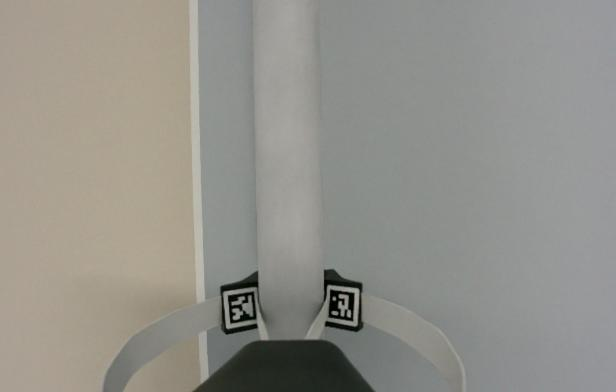

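Scene clock: 243.00 s.
move: r2 moving
r1: as last shown
r1.base_tilt: forward=-1.6 right=+1.3
r1.lidar_m: 0.89 0.87 1.08 2.28 2.39 2.08 2.00 2.10 2.53 2.41 1.13 0.97
r1.motor_effort: lift_m=+19(20) arm_m=-4(4) wheel_0=-1(1) wheel_1=+1(1) wheel_2=-1(1)
r1.servo_current: wrist_yaw_rad=46(65) wrist_pitch_rad=39(52) wrist_roll_rad=52(59) gripper_m=39(52)
r1.wrist_depth_mm: - 133 133 - - - - / - 113 133 - - - - / - 115 136 - - - - / - 134 186 - - - - / 206 - - - - - - / 220 1229 192 1205 187 1118 1098 / 219 750 750 153 732 759 768
r2.base_odometry: x=-3.742 y=-1.334 heading=-2.140
r2.turned_by_wheels: +0.000
r2.turned_by_imu: +0.000
r2.base_tilt: forward=-0.6 right=+0.1
r2.lidar_m: 0.61 1.07 2.05 2.35 3.87 1.81 3.22 2.70 1.18 0.59 0.45 0.34
r2.base_status: translate_m moving; strafe_m moving
r2.joint_positions: lift_m=+0.760 arm_m=+0.000 wrist_yaw_rad=-0.533 wrist_pitch_rad=+0.001 wrist_roll_rad=+0.000 gripper_m=-0.028
r2.joint_status: wrist_yaw_rad moving
r2.measured_speeds: translate_m=-0.049 strafe_m=+0.015 rotate_rad=+0.002 lift_m=+0.000 arm_m=+0.000 wrist_yaw_rad=+0.057 wrist_pitch_rad=+0.000 wrist_roll_rad=+0.000
r2.motor_effort: lift_m=+21(21) arm_m=-4(4) wheel_0=-9(14) wheel_1=-7(7) wheel_2=+21(22)
r2.servo_current: wrist_yaw_rad=65(117) wrist_pitch_rad=33(46) wrist_roll_rad=46(59) gripper_m=137(143)
r2.contact_limits: translate_m 0.8
r2.hand_pose: x=+0.3750 y=-0.2217 z=+0.9377 quat_wxyz=(+0.965, +0.000, +0.001, -0.263) (m; r2's base frame)
r2.wrist_depth_mm: 445 415 250 164 233 225 218 / 455 418 252 164 234 226 220 / 455 421 254 165 235 229 222 / 455 421 254 166 238 229 222 / 462 427 256 166 238 229 224 / 466 430 186 169 180 230 225 / 466 436 392 - 240 229 226
pictures: none

Scene clock: 244.97 s.
earlier move: r2 done
r1.base_odometry: x=-1.051 y=+1.112 heading=-2.384
r1.turned_by_wheels: +0.000
r1.turned_by_imu: +0.000
r1.base_tilt: forward=-1.6 right=+1.3
r1.lidar_m: 0.92 0.88 1.08 2.29 2.36 2.10 2.00 2.12 2.52 2.43 1.13 0.96
r1.base_status: not commanded
r1.joint_positions: lift_m=+0.124 arm_m=+0.000 wrist_yaw_rad=+3.194 wrist_pitch_rad=+0.002 wrist_roll_rad=+0.000 gripper_m=+0.056
r1.joint_status: not commanded
r1.measured_speeds: all 0
r1.motor_effort: lift_m=+20(20) arm_m=-4(4) wheel_0=-1(1) wheel_1=+1(2) wheel_2=-1(1)
r1.servo_current: wrist_yaw_rad=39(65) wrist_pitch_rad=46(52) wrist_roll_rad=46(65) gripper_m=46(52)
r1.hand_pose: x=-0.1216 y=+0.0722 z=+0.3019 quat_wxyz=(-0.026, -0.001, +0.000, +1.000) (m; r1's base frame)
r1.wrist_depth_mm: - 133 133 - - - - / - 112 133 - - - - / - 115 135 - - - - / - 135 187 - - - - / 206 - - - - - - / 220 1205 193 1182 188 1118 1118 / 218 750 750 153 741 759 759
r2.base_odometry: x=-3.661 y=-1.263 heading=-2.139
r2.turned_by_wheels: +0.001
r2.turned_by_imu: +0.002
r2.base_tilt: forward=-0.7 right=+0.0
r2.lidar_m: 0.77 1.28 2.11 2.42 4.02 1.71 3.17 2.66 1.40 0.66 0.46 0.37
r2.base_status: done
r2.joint_positions: lift_m=+0.760 arm_m=+0.000 wrist_yaw_rad=-0.472 wrist_pitch_rad=+0.001 wrist_roll_rad=+0.000 gripper_m=-0.028
r2.joint_status: all done
r2.measured_speeds: all 0
r2.motor_effort: lift_m=+21(21) arm_m=-4(4) wheel_0=-1(14) wheel_1=-5(7) wheel_2=+21(22)
r2.servo_current: wrist_yaw_rad=98(124) wrist_pitch_rad=33(46) wrist_roll_rad=52(59) gripper_m=130(143)
r2.contact_limits: translate_m 0.8
r2.hand_pose: x=+0.3880 y=-0.2090 z=+0.9377 quat_wxyz=(+0.972, +0.000, +0.001, -0.234) (m; r2's base frame)
r2.wrist_depth_mm: - - 247 168 234 227 222 / - - 248 163 236 229 224 / - - 251 168 236 230 225 / - - 251 169 237 231 226 / - - 253 168 239 233 227 / - - 183 167 237 233 229 / - - 256 - 242 233 229
wait: 1.97 of 4 s (r2 has come to rest)
pictures: r2_head_camera, r2_wrist_camera
Images, in order (width x height): r2_head_camera 420x560, r2_wrist_camera 616x392.

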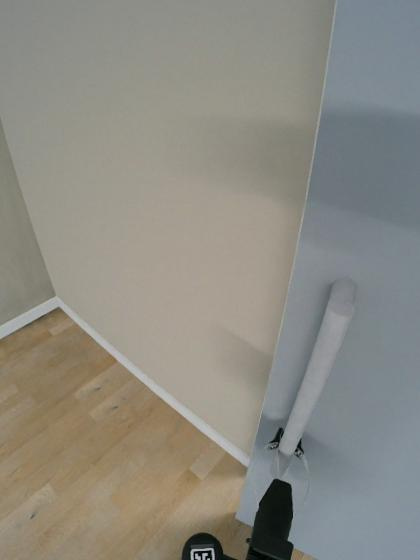

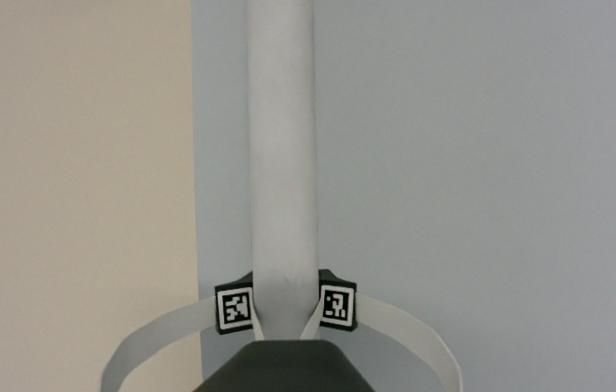

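Call:
move(r2={"base": {"translate_m": -0.248, "strafe_m": 0.012}, "joints": {"wrist_yaw_rad": -0.335}, "pace": "slow", "speeds": {"wrist_yaw_rad": 0.06}, "contact_limits": {"translate_m": 0.8}}, blocking=false)

Call:
wait(seconds=5, cameras=["r2_wrist_camera"])

Call:
move(r2={"base": {"translate_m": -0.245, "strafe_m": -0.038}, "joints": {"wrist_yaw_rad": -0.178}, "pace": "slow", "speeds": {"wrist_yaw_rad": 0.06}, "contact_limits": {"translate_m": 0.8}}, blocking=false)

Call:
wait(seconds=5, cameras=["r2_wrist_camera", "r2_head_camera"])

Scene clock: 251.83 s.
move: r2 moving
r1: as last shown
r1.base_tilt: forward=-1.6 right=+1.2
r1.lidar_m: 0.94 0.89 1.12 2.28 2.38 2.08 1.99 2.11 2.53 2.42 1.09 0.98
r1.motor_effort: lift_m=+20(20) arm_m=-4(4) wheel_0=-1(1) wheel_1=+1(1) wheel_2=-1(1)
r1.servo_current: wrist_yaw_rad=59(65) wrist_pitch_rad=39(46) wrist_roll_rad=46(59) gripper_m=39(46)
r1.wrist_depth_mm: - 133 133 - - - - / - 112 133 - - - - / - 115 136 - - - - / - 134 187 - - - - / 206 - - - - - - / 221 1205 192 1182 187 1160 1118 / 219 741 741 153 741 759 750
r2.base_odometry: x=-3.653 y=-1.252 heading=-2.138
r2.turned_by_wheels: +0.001
r2.turned_by_imu: +0.002
r2.base_tilt: forward=-0.6 right=+0.1
r2.lidar_m: 0.75 1.29 2.10 2.43 4.03 1.69 3.17 2.65 1.40 0.67 0.47 0.37
r2.base_status: translate_m moving; strafe_m moving
r2.joint_positions: lift_m=+0.760 arm_m=+0.000 wrist_yaw_rad=-0.447 wrist_pitch_rad=+0.001 wrist_roll_rad=+0.000 gripper_m=-0.028
r2.joint_status: wrist_yaw_rad moving
r2.measured_speeds: translate_m=-0.049 strafe_m=+0.003 rotate_rad=+0.000 lift_m=+0.000 arm_m=+0.000 wrist_yaw_rad=+0.059 wrist_pitch_rad=+0.000 wrist_roll_rad=+0.000
r2.motor_effort: lift_m=+21(21) arm_m=-4(4) wheel_0=-5(8) wheel_1=-6(7) wheel_2=+22(26)
r2.servo_current: wrist_yaw_rad=65(98) wrist_pitch_rad=39(46) wrist_roll_rad=46(52) gripper_m=130(137)
r2.contact_limits: translate_m 0.8
r2.hand_pose: x=+0.3931 y=-0.2036 z=+0.9377 quat_wxyz=(+0.975, +0.000, +0.001, -0.222) (m; r2's base frame)
r2.wrist_depth_mm: - - 248 167 235 226 220 / - - 249 163 234 228 222 / - - 250 167 236 229 224 / - - 251 168 238 230 225 / - - 253 167 239 231 226 / - - 181 167 236 232 227 / - - 257 - - 230 228
pictures: none

Scene clock: 255.10 s.
earlier move: r2 off_target
r1.base_odometry: x=-1.051 y=+1.112 heading=-2.384
r1.turned_by_wheels: +0.000
r1.turned_by_imu: +0.000
r1.base_tilt: forward=-1.6 right=+1.3
r1.lidar_m: 0.98 0.88 1.10 2.29 2.37 2.10 2.00 2.12 2.51 2.41 1.14 0.92
r1.base_status: not commanded
r1.joint_positions: lift_m=+0.124 arm_m=+0.000 wrist_yaw_rad=+3.194 wrist_pitch_rad=+0.002 wrist_roll_rad=+0.000 gripper_m=+0.056
r1.joint_status: not commanded
r1.measured_speeds: all 0
r1.motor_effort: lift_m=+20(20) arm_m=-4(4) wheel_0=-1(2) wheel_1=+1(2) wheel_2=-1(1)
r1.servo_current: wrist_yaw_rad=39(72) wrist_pitch_rad=46(52) wrist_roll_rad=39(72) gripper_m=39(52)
r1.hand_pose: x=-0.1216 y=+0.0722 z=+0.3019 quat_wxyz=(-0.026, -0.001, +0.000, +1.000) (m; r1's base frame)
r1.wrist_depth_mm: - 133 133 - - - - / - 113 133 - - - - / - 115 136 - - - - / - 134 188 - - - - / 205 - - - - - - / 220 1182 192 1182 187 1118 1118 / 220 750 750 153 723 759 768
r2.base_odometry: x=-3.517 y=-1.061 heading=-2.136
r2.turned_by_wheels: +0.001
r2.turned_by_imu: +0.031
r2.base_tilt: forward=-0.6 right=+0.0
r2.lidar_m: 0.45 1.67 2.25 2.63 1.57 1.48 2.91 2.49 1.68 0.87 0.52 0.39
r2.base_status: done
r2.joint_positions: lift_m=+0.760 arm_m=+0.000 wrist_yaw_rad=-0.305 wrist_pitch_rad=+0.001 wrist_roll_rad=+0.000 gripper_m=-0.028
r2.joint_status: wrist_yaw_rad off_target (ended at -0.305, target -0.335)
r2.measured_speeds: all 0
r2.on_its_own: wrist_yaw_rad is at rest, and its servo_current (189 mA) is outside its rest range (0 to 104 mA)
r2.motor_effort: lift_m=+21(21) arm_m=-3(4) wheel_0=+10(12) wheel_1=-4(8) wheel_2=+27(31)
r2.servo_current: wrist_yaw_rad=189(215) wrist_pitch_rad=39(46) wrist_roll_rad=46(59) gripper_m=111(137)
r2.contact_limits: translate_m 0.8
r2.hand_pose: x=+0.4198 y=-0.1699 z=+0.9377 quat_wxyz=(+0.988, +0.000, +0.001, -0.152) (m; r2's base frame)
r2.wrist_depth_mm: - - 245 236 232 227 221 / - - 247 237 232 226 222 / - - 246 238 235 229 224 / - - 248 239 237 230 225 / - - 250 204 237 230 226 / - - 178 178 237 232 228 / - 134 255 - 135 232 229
wait: 3.27 of 5 s (r2 has come to rest)
pictures: r2_wrist_camera
Images, in order (width x height): r2_wrist_camera 616x392.

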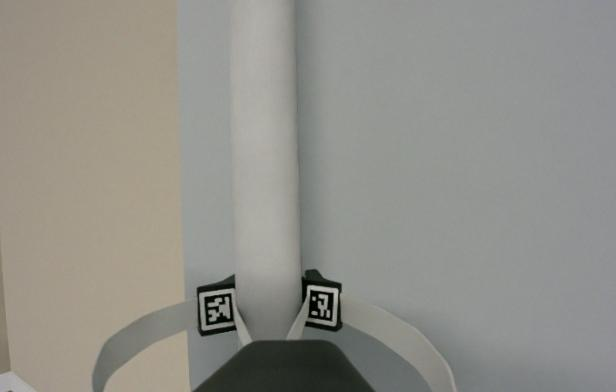

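Scene clock: 255.60 s.
move: r2 moving
r1: as last shown
r1.lidar_m: 0.99 0.89 1.11 2.28 2.37 2.10 2.01 2.11 2.54 2.40 1.14 0.94
r1.motor_effort: lift_m=+19(20) arm_m=-4(4) wheel_0=-1(1) wheel_1=+1(1) wheel_2=-1(1)
r1.servo_current: wrist_yaw_rad=65(65) wrist_pitch_rad=46(46) wrist_roll_rad=65(65) gripper_m=46(46)
r1.wrist_depth_mm: - 133 133 - - - - / - 112 133 - - - - / - 115 136 - - - - / - 134 187 - - - - / 206 - - - - - - / 220 1205 192 1182 187 1138 1118 / 220 759 750 153 741 759 750
r2.base_odometry: x=-3.512 y=-1.049 heading=-2.134
r2.turned_by_wheels: +0.002
r2.turned_by_imu: +0.003
r2.base_tilt: forward=-0.6 right=+0.0
r2.lidar_m: 0.41 1.68 2.26 2.65 1.58 1.47 2.90 2.49 1.71 0.87 0.53 0.40
r2.base_status: translate_m moving; strafe_m moving
r2.joint_positions: lift_m=+0.760 arm_m=+0.000 wrist_yaw_rad=-0.281 wrist_pitch_rad=+0.001 wrist_roll_rad=+0.000 gripper_m=-0.028
r2.joint_status: wrist_yaw_rad moving
r2.measured_speeds: translate_m=-0.050 strafe_m=-0.009 rotate_rad=+0.000 lift_m=+0.000 arm_m=+0.000 wrist_yaw_rad=+0.064 wrist_pitch_rad=+0.000 wrist_roll_rad=+0.000
r2.motor_effort: lift_m=+21(21) arm_m=-4(4) wheel_0=+5(13) wheel_1=-6(8) wheel_2=+30(31)
r2.servo_current: wrist_yaw_rad=208(221) wrist_pitch_rad=39(46) wrist_roll_rad=52(59) gripper_m=117(124)
r2.contact_limits: translate_m 0.8
r2.hand_pose: x=+0.4237 y=-0.1640 z=+0.9377 quat_wxyz=(+0.990, +0.000, +0.001, -0.140) (m; r2's base frame)
r2.wrist_depth_mm: - - 247 235 232 225 220 / - - 247 236 232 225 220 / - - 247 237 234 227 223 / - - 251 238 235 229 222 / - - 251 204 236 229 224 / - - 178 178 236 230 225 / - 132 256 - 136 230 227
pictures: none

Scene clock: 258.83 s.
earlier move: r2 off_target
r1.base_odometry: x=-1.051 y=+1.112 heading=-2.384
r1.turned_by_wheels: +0.000
r1.turned_by_imu: +0.000
r1.base_tilt: forward=-1.6 right=+1.3
r1.lidar_m: 1.03 0.88 1.11 2.28 2.39 2.12 1.99 2.13 2.54 2.41 1.13 0.93
r1.base_status: not commanded
r1.joint_positions: lift_m=+0.124 arm_m=+0.000 wrist_yaw_rad=+3.194 wrist_pitch_rad=+0.002 wrist_roll_rad=+0.000 gripper_m=+0.056
r1.joint_status: not commanded
r1.measured_speeds: all 0
r1.motor_effort: lift_m=+20(20) arm_m=-4(4) wheel_0=-1(2) wheel_1=+1(1) wheel_2=-1(1)
r1.servo_current: wrist_yaw_rad=33(65) wrist_pitch_rad=46(52) wrist_roll_rad=52(78) gripper_m=46(52)
r1.hand_pose: x=-0.1216 y=+0.0722 z=+0.3019 quat_wxyz=(-0.026, -0.001, +0.000, +1.000) (m; r1's base frame)
r1.wrist_depth_mm: - 133 133 - - - - / - 113 132 - - - - / - 115 136 - - - - / - 134 187 - - - - / 206 - - - - - - / 220 1205 192 1205 188 1138 1098 / 219 741 741 153 741 759 759
r2.base_odometry: x=-3.419 y=-0.834 heading=-2.134
r2.turned_by_wheels: +0.000
r2.turned_by_imu: +0.105
r2.base_tilt: forward=-0.6 right=+0.0
r2.lidar_m: 0.37 2.35 2.47 3.07 1.36 1.71 2.54 2.30 1.60 0.98 0.54 0.43
r2.base_status: done
r2.joint_positions: lift_m=+0.760 arm_m=+0.000 wrist_yaw_rad=-0.149 wrist_pitch_rad=+0.001 wrist_roll_rad=+0.000 gripper_m=-0.029
r2.joint_status: wrist_yaw_rad off_target (ended at -0.150, target -0.178)
r2.measured_speeds: all 0
r2.on_its_own: wrist_yaw_rad is at rest, and its servo_current (189 mA) is outside its rest range (0 to 104 mA)
r2.motor_effort: lift_m=+21(21) arm_m=-3(4) wheel_0=+10(15) wheel_1=-3(8) wheel_2=+23(32)
r2.servo_current: wrist_yaw_rad=189(221) wrist_pitch_rad=39(46) wrist_roll_rad=39(72) gripper_m=111(124)
r2.contact_limits: translate_m 0.8
r2.hand_pose: x=+0.4431 y=-0.1292 z=+0.9377 quat_wxyz=(+0.997, +0.000, +0.001, -0.074) (m; r2's base frame)
r2.wrist_depth_mm: - - 247 232 228 219 211 / - - 249 235 229 220 213 / - - 250 235 230 221 214 / - - 252 236 232 223 216 / - - 253 203 234 223 216 / - - 176 175 231 224 217 / - 1863 258 - 233 222 219
wait: 3.23 of 5 s (r2 has come to rest)
pictures: r2_head_camera, r2_wrist_camera
Images, in order (width x height): r2_head_camera 420x560, r2_wrist_camera 616x392.

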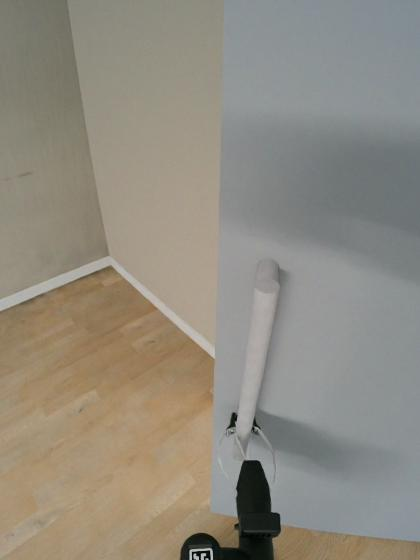

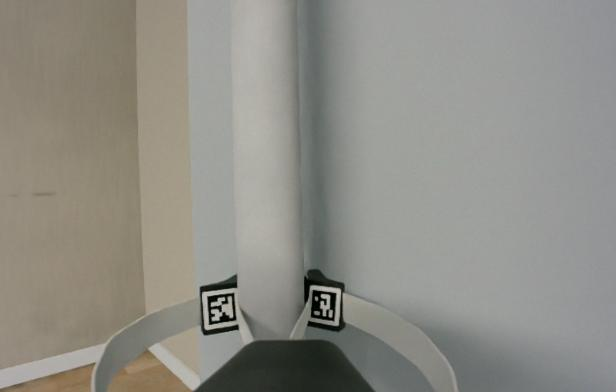

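Call:
move(r2={"base": {"translate_m": -0.215, "strafe_m": -0.027}, "joints": {"wrist_yaw_rad": -0.009}, "pace": "slow", "speeds": {"wrist_yaw_rad": 0.06}, "contact_limits": {"translate_m": 0.8}}, blocking=false)

Call:
wait(seconds=5, cameras=["r2_wrist_camera", "r2_head_camera"])

Scene clock: 302.37 s.
move: r2 moving
r1: as last shown
r1.lidar_m: 1.03 0.89 1.08 2.29 2.37 2.10 2.00 2.11 2.55 2.43 1.13 0.96
r1.motor_effort: lift_m=+20(20) arm_m=-4(4) wheel_0=-1(1) wheel_1=+1(2) wheel_2=-1(1)
r1.servo_current: wrist_yaw_rad=39(59) wrist_pitch_rad=39(46) wrist_roll_rad=52(72) gripper_m=39(46)
r1.wrist_depth_mm: - 133 133 - - - - / - 112 133 - - - - / - 115 136 - - - - / - 134 187 - - - - / 206 - - - - - - / 221 1229 192 1182 188 1118 1098 / 219 750 750 153 741 759 759
r2.base_odometry: x=-3.414 y=-0.822 heading=-2.132
r2.turned_by_wheels: +0.002
r2.turned_by_imu: +0.003
r2.base_tilt: forward=-0.6 right=+0.0
r2.lidar_m: 0.39 2.39 2.47 3.05 1.35 1.73 2.56 2.29 1.62 1.04 0.56 0.46
r2.base_status: translate_m moving; strafe_m moving
r2.joint_positions: lift_m=+0.760 arm_m=+0.000 wrist_yaw_rad=-0.128 wrist_pitch_rad=+0.001 wrist_roll_rad=+0.000 gripper_m=-0.029
r2.joint_status: wrist_yaw_rad moving
r2.measured_speeds: translate_m=-0.049 strafe_m=-0.007 rotate_rad=+0.000 lift_m=+0.000 arm_m=+0.000 wrist_yaw_rad=+0.061 wrist_pitch_rad=+0.000 wrist_roll_rad=+0.000
r2.motor_effort: lift_m=+21(21) arm_m=-3(4) wheel_0=+3(14) wheel_1=-8(10) wheel_2=+30(30)
r2.servo_current: wrist_yaw_rad=130(228) wrist_pitch_rad=46(46) wrist_roll_rad=52(52) gripper_m=111(111)
r2.contact_limits: translate_m 0.8
r2.hand_pose: x=+0.4458 y=-0.1235 z=+0.9377 quat_wxyz=(+0.998, +0.000, +0.001, -0.064) (m; r2's base frame)
r2.wrist_depth_mm: - - 248 233 227 217 211 / - - 250 234 229 219 211 / - - 251 236 230 221 213 / - - 252 237 232 223 215 / - - 253 204 234 224 216 / - - 175 168 230 224 217 / - 1921 259 - 233 223 217
pictures: none

Scene clock: 305.30 s.
earlier move: r2 off_target
r1.base_odometry: x=-1.051 y=+1.112 heading=-2.384
r1.turned_by_wheels: +0.000
r1.turned_by_imu: +0.000
r1.base_tilt: forward=-1.5 right=+1.2
r1.lidar_m: 1.08 0.88 1.11 2.25 2.38 2.09 2.00 2.11 2.54 2.40 1.16 0.95
r1.base_status: not commanded
r1.joint_positions: lift_m=+0.124 arm_m=+0.000 wrist_yaw_rad=+3.194 wrist_pitch_rad=+0.002 wrist_roll_rad=+0.000 gripper_m=+0.056
r1.joint_status: not commanded
r1.measured_speeds: all 0
r1.motor_effort: lift_m=+19(20) arm_m=-4(4) wheel_0=-1(1) wheel_1=+2(2) wheel_2=-1(1)
r1.servo_current: wrist_yaw_rad=39(72) wrist_pitch_rad=46(52) wrist_roll_rad=46(72) gripper_m=39(46)
r1.hand_pose: x=-0.1216 y=+0.0722 z=+0.3019 quat_wxyz=(-0.026, -0.001, +0.000, +1.000) (m; r1's base frame)
r1.wrist_depth_mm: - 133 133 - - - - / - 112 133 - - - - / - 115 136 - - - - / - 134 187 - - - - / 206 - - - - - - / 219 1182 191 1182 188 1160 1118 / 219 750 750 153 741 759 768
r2.base_odometry: x=-3.327 y=-0.638 heading=-2.132
r2.turned_by_wheels: +0.000
r2.turned_by_imu: +0.022
r2.base_tilt: forward=-0.6 right=+0.0
r2.lidar_m: 0.38 2.60 2.63 3.31 1.26 3.54 2.34 2.13 1.72 1.15 0.66 0.47
r2.base_status: done
r2.joint_positions: lift_m=+0.760 arm_m=+0.000 wrist_yaw_rad=+0.012 wrist_pitch_rad=+0.001 wrist_roll_rad=+0.000 gripper_m=-0.029
r2.joint_status: wrist_yaw_rad off_target (ended at +0.012, target -0.009)
r2.measured_speeds: all 0
r2.on_its_own: wrist_yaw_rad is at rest, and its servo_current (117 mA) is outside its rest range (0 to 104 mA)
r2.motor_effort: lift_m=+21(21) arm_m=-3(4) wheel_0=+9(14) wheel_1=-5(10) wheel_2=+21(31)
r2.servo_current: wrist_yaw_rad=117(228) wrist_pitch_rad=33(46) wrist_roll_rad=46(59) gripper_m=111(117)
r2.contact_limits: translate_m 0.8
r2.hand_pose: x=+0.4603 y=-0.0839 z=+0.9377 quat_wxyz=(+1.000, +0.000, +0.001, +0.006) (m; r2's base frame)
r2.wrist_depth_mm: - - 248 234 230 221 216 / - - 251 236 232 224 218 / - - 251 238 234 224 219 / - - 253 238 233 227 220 / - - 254 176 236 226 221 / - - 179 167 234 229 222 / - 1921 259 - 236 228 223
wait: 2.93 of 5 s (r2 has come to rest)
pictures: r2_head_camera, r2_wrist_camera
Images, in order (width x height): r2_head_camera 420x560, r2_wrist_camera 616x392.

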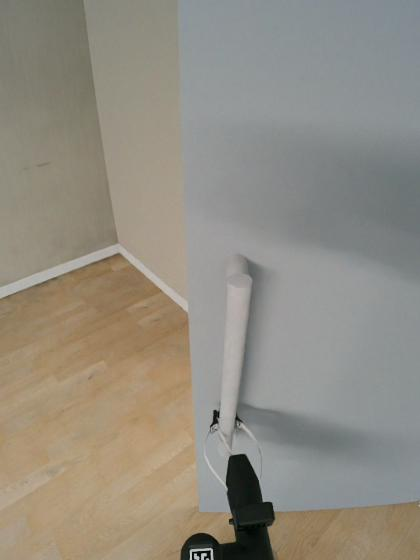

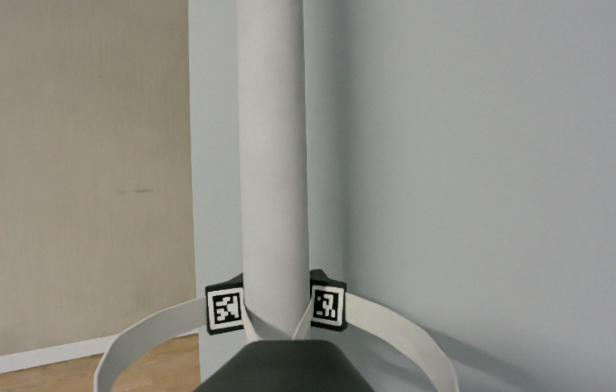

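Call:
move(r2={"base": {"translate_m": -0.208, "strafe_m": -0.072}, "joints": {"wrist_yaw_rad": 0.115}, "pace": "slow", "speeds": {"wrist_yaw_rad": 0.06}, "contact_limits": {"translate_m": 0.8}}, blocking=false)

Call:
wait(seconds=5, cameras=["r2_wrist_camera", "r2_head_camera", "r1_head_camera"])

Scene clock: 311.23 s.
move: r2 moving
r1: as last shown
r1.base_tilt: forward=-1.6 right=+1.3
r1.lidar_m: 1.05 0.89 1.11 2.26 2.38 2.10 2.00 2.12 2.55 2.42 1.14 0.96
r1.motor_effort: lift_m=+19(20) arm_m=-4(4) wheel_0=-1(1) wheel_1=+1(1) wheel_2=-1(1)
r1.servo_current: wrist_yaw_rad=33(65) wrist_pitch_rad=46(46) wrist_roll_rad=52(65) gripper_m=33(46)
r1.wrist_depth_mm: - 133 133 - - - - / - 112 133 - - - - / - 115 136 - - - - / - 134 187 - - - - / 206 - - - - - - / 220 1205 191 1205 187 1138 1138 / 218 750 741 153 723 759 750
r2.base_odometry: x=-3.324 y=-0.625 heading=-2.130
r2.turned_by_wheels: +0.002
r2.turned_by_imu: +0.003
r2.base_tilt: forward=-0.7 right=+0.0
r2.lidar_m: 0.39 2.61 2.66 3.33 1.28 3.49 2.33 2.11 1.73 1.15 0.65 0.49
r2.base_status: translate_m moving; strafe_m moving
r2.joint_positions: lift_m=+0.760 arm_m=+0.000 wrist_yaw_rad=+0.036 wrist_pitch_rad=+0.001 wrist_roll_rad=+0.000 gripper_m=-0.029
r2.joint_status: wrist_yaw_rad moving
r2.measured_speeds: translate_m=-0.049 strafe_m=-0.018 rotate_rad=+0.002 lift_m=+0.000 arm_m=+0.000 wrist_yaw_rad=+0.063 wrist_pitch_rad=+0.000 wrist_roll_rad=+0.000
r2.motor_effort: lift_m=+21(21) arm_m=-3(4) wheel_0=+3(12) wheel_1=-8(9) wheel_2=+24(26)
r2.servo_current: wrist_yaw_rad=137(137) wrist_pitch_rad=33(46) wrist_roll_rad=46(46) gripper_m=111(111)
r2.contact_limits: translate_m 0.8
r2.hand_pose: x=+0.4623 y=-0.0769 z=+0.9377 quat_wxyz=(+1.000, +0.000, +0.001, +0.018) (m; r2's base frame)
r2.wrist_depth_mm: - - 250 235 229 221 215 / - - 250 236 231 223 216 / - - 253 173 233 225 219 / - - 254 173 233 226 219 / - - 256 172 236 225 220 / - - 183 167 233 227 220 / - 1863 259 - 236 227 223
pictures: none

Scene clock: 314.17 s.
earlier move: r2 off_target
r1.base_odometry: x=-1.051 y=+1.112 heading=-2.384
r1.turned_by_wheels: +0.000
r1.turned_by_imu: +0.000
r1.base_tilt: forward=-1.6 right=+1.3
r1.lidar_m: 1.17 0.88 1.11 2.28 2.36 2.11 2.01 2.10 2.54 2.41 1.16 0.95
r1.base_status: not commanded
r1.joint_positions: lift_m=+0.124 arm_m=+0.000 wrist_yaw_rad=+3.194 wrist_pitch_rad=+0.002 wrist_roll_rad=+0.000 gripper_m=+0.056
r1.joint_status: not commanded
r1.measured_speeds: all 0
r1.motor_effort: lift_m=+20(20) arm_m=-4(4) wheel_0=-1(2) wheel_1=+1(1) wheel_2=-1(1)
r1.servo_current: wrist_yaw_rad=46(78) wrist_pitch_rad=46(52) wrist_roll_rad=59(65) gripper_m=46(46)
r1.hand_pose: x=-0.1216 y=+0.0722 z=+0.3019 quat_wxyz=(-0.026, -0.001, +0.000, +1.000) (m; r1's base frame)
r1.wrist_depth_mm: - 133 133 - - - - / - 112 133 - - - - / - 115 136 - - - - / - 134 187 - - - - / 206 - - - - - - / 220 1205 192 1182 187 1160 1098 / 219 759 750 153 732 768 750
r2.base_odometry: x=-3.278 y=-0.424 heading=-2.130
r2.turned_by_wheels: +0.001
r2.turned_by_imu: +0.032
r2.base_tilt: forward=-0.7 right=+0.0
r2.lidar_m: 0.40 2.81 2.88 1.34 1.25 3.07 2.10 1.94 1.76 1.19 0.77 0.50
r2.base_status: done
r2.joint_positions: lift_m=+0.760 arm_m=+0.000 wrist_yaw_rad=+0.140 wrist_pitch_rad=+0.001 wrist_roll_rad=+0.000 gripper_m=-0.029
r2.joint_status: wrist_yaw_rad off_target (ended at +0.139, target +0.115)
r2.measured_speeds: all 0
r2.on_its_own: wrist_yaw_rad is at rest, and its servo_current (156 mA) is outside its rest range (0 to 104 mA)
r2.motor_effort: lift_m=+21(21) arm_m=+3(4) wheel_0=+14(17) wheel_1=-2(9) wheel_2=+20(27)
r2.servo_current: wrist_yaw_rad=156(182) wrist_pitch_rad=39(46) wrist_roll_rad=33(59) gripper_m=104(117)
r2.contact_limits: translate_m 0.8
r2.hand_pose: x=+0.4687 y=-0.0462 z=+0.9377 quat_wxyz=(+0.998, +0.000, +0.001, +0.070) (m; r2's base frame)
r2.wrist_depth_mm: - - 244 235 230 224 219 / - - 247 236 232 226 221 / - - 247 237 233 227 223 / - - 249 239 234 229 223 / - - 250 204 236 229 225 / - - 178 179 236 230 225 / - 158 255 - 136 229 227
wait: 2.93 of 5 s (r2 has come to rest)
pictures: r1_head_camera, r2_head_camera, r2_wrist_camera
Images, in order (width x height): r1_head_camera 420x560, r2_head_camera 420x560, r2_wrist_camera 616x392.

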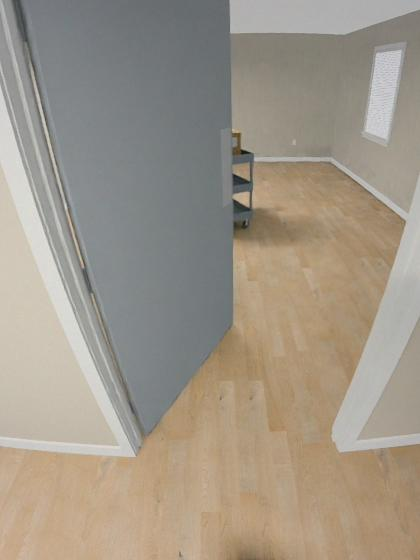

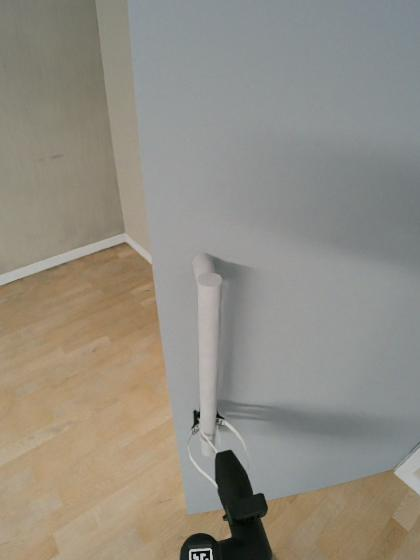

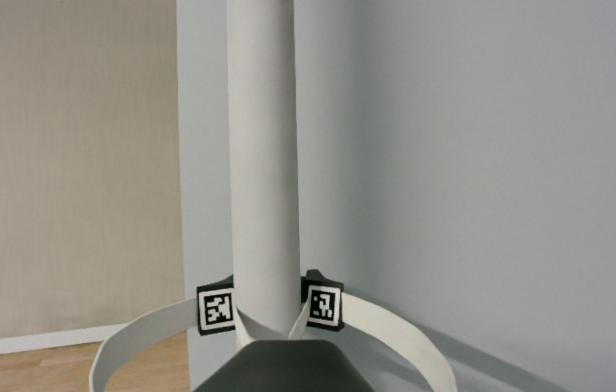

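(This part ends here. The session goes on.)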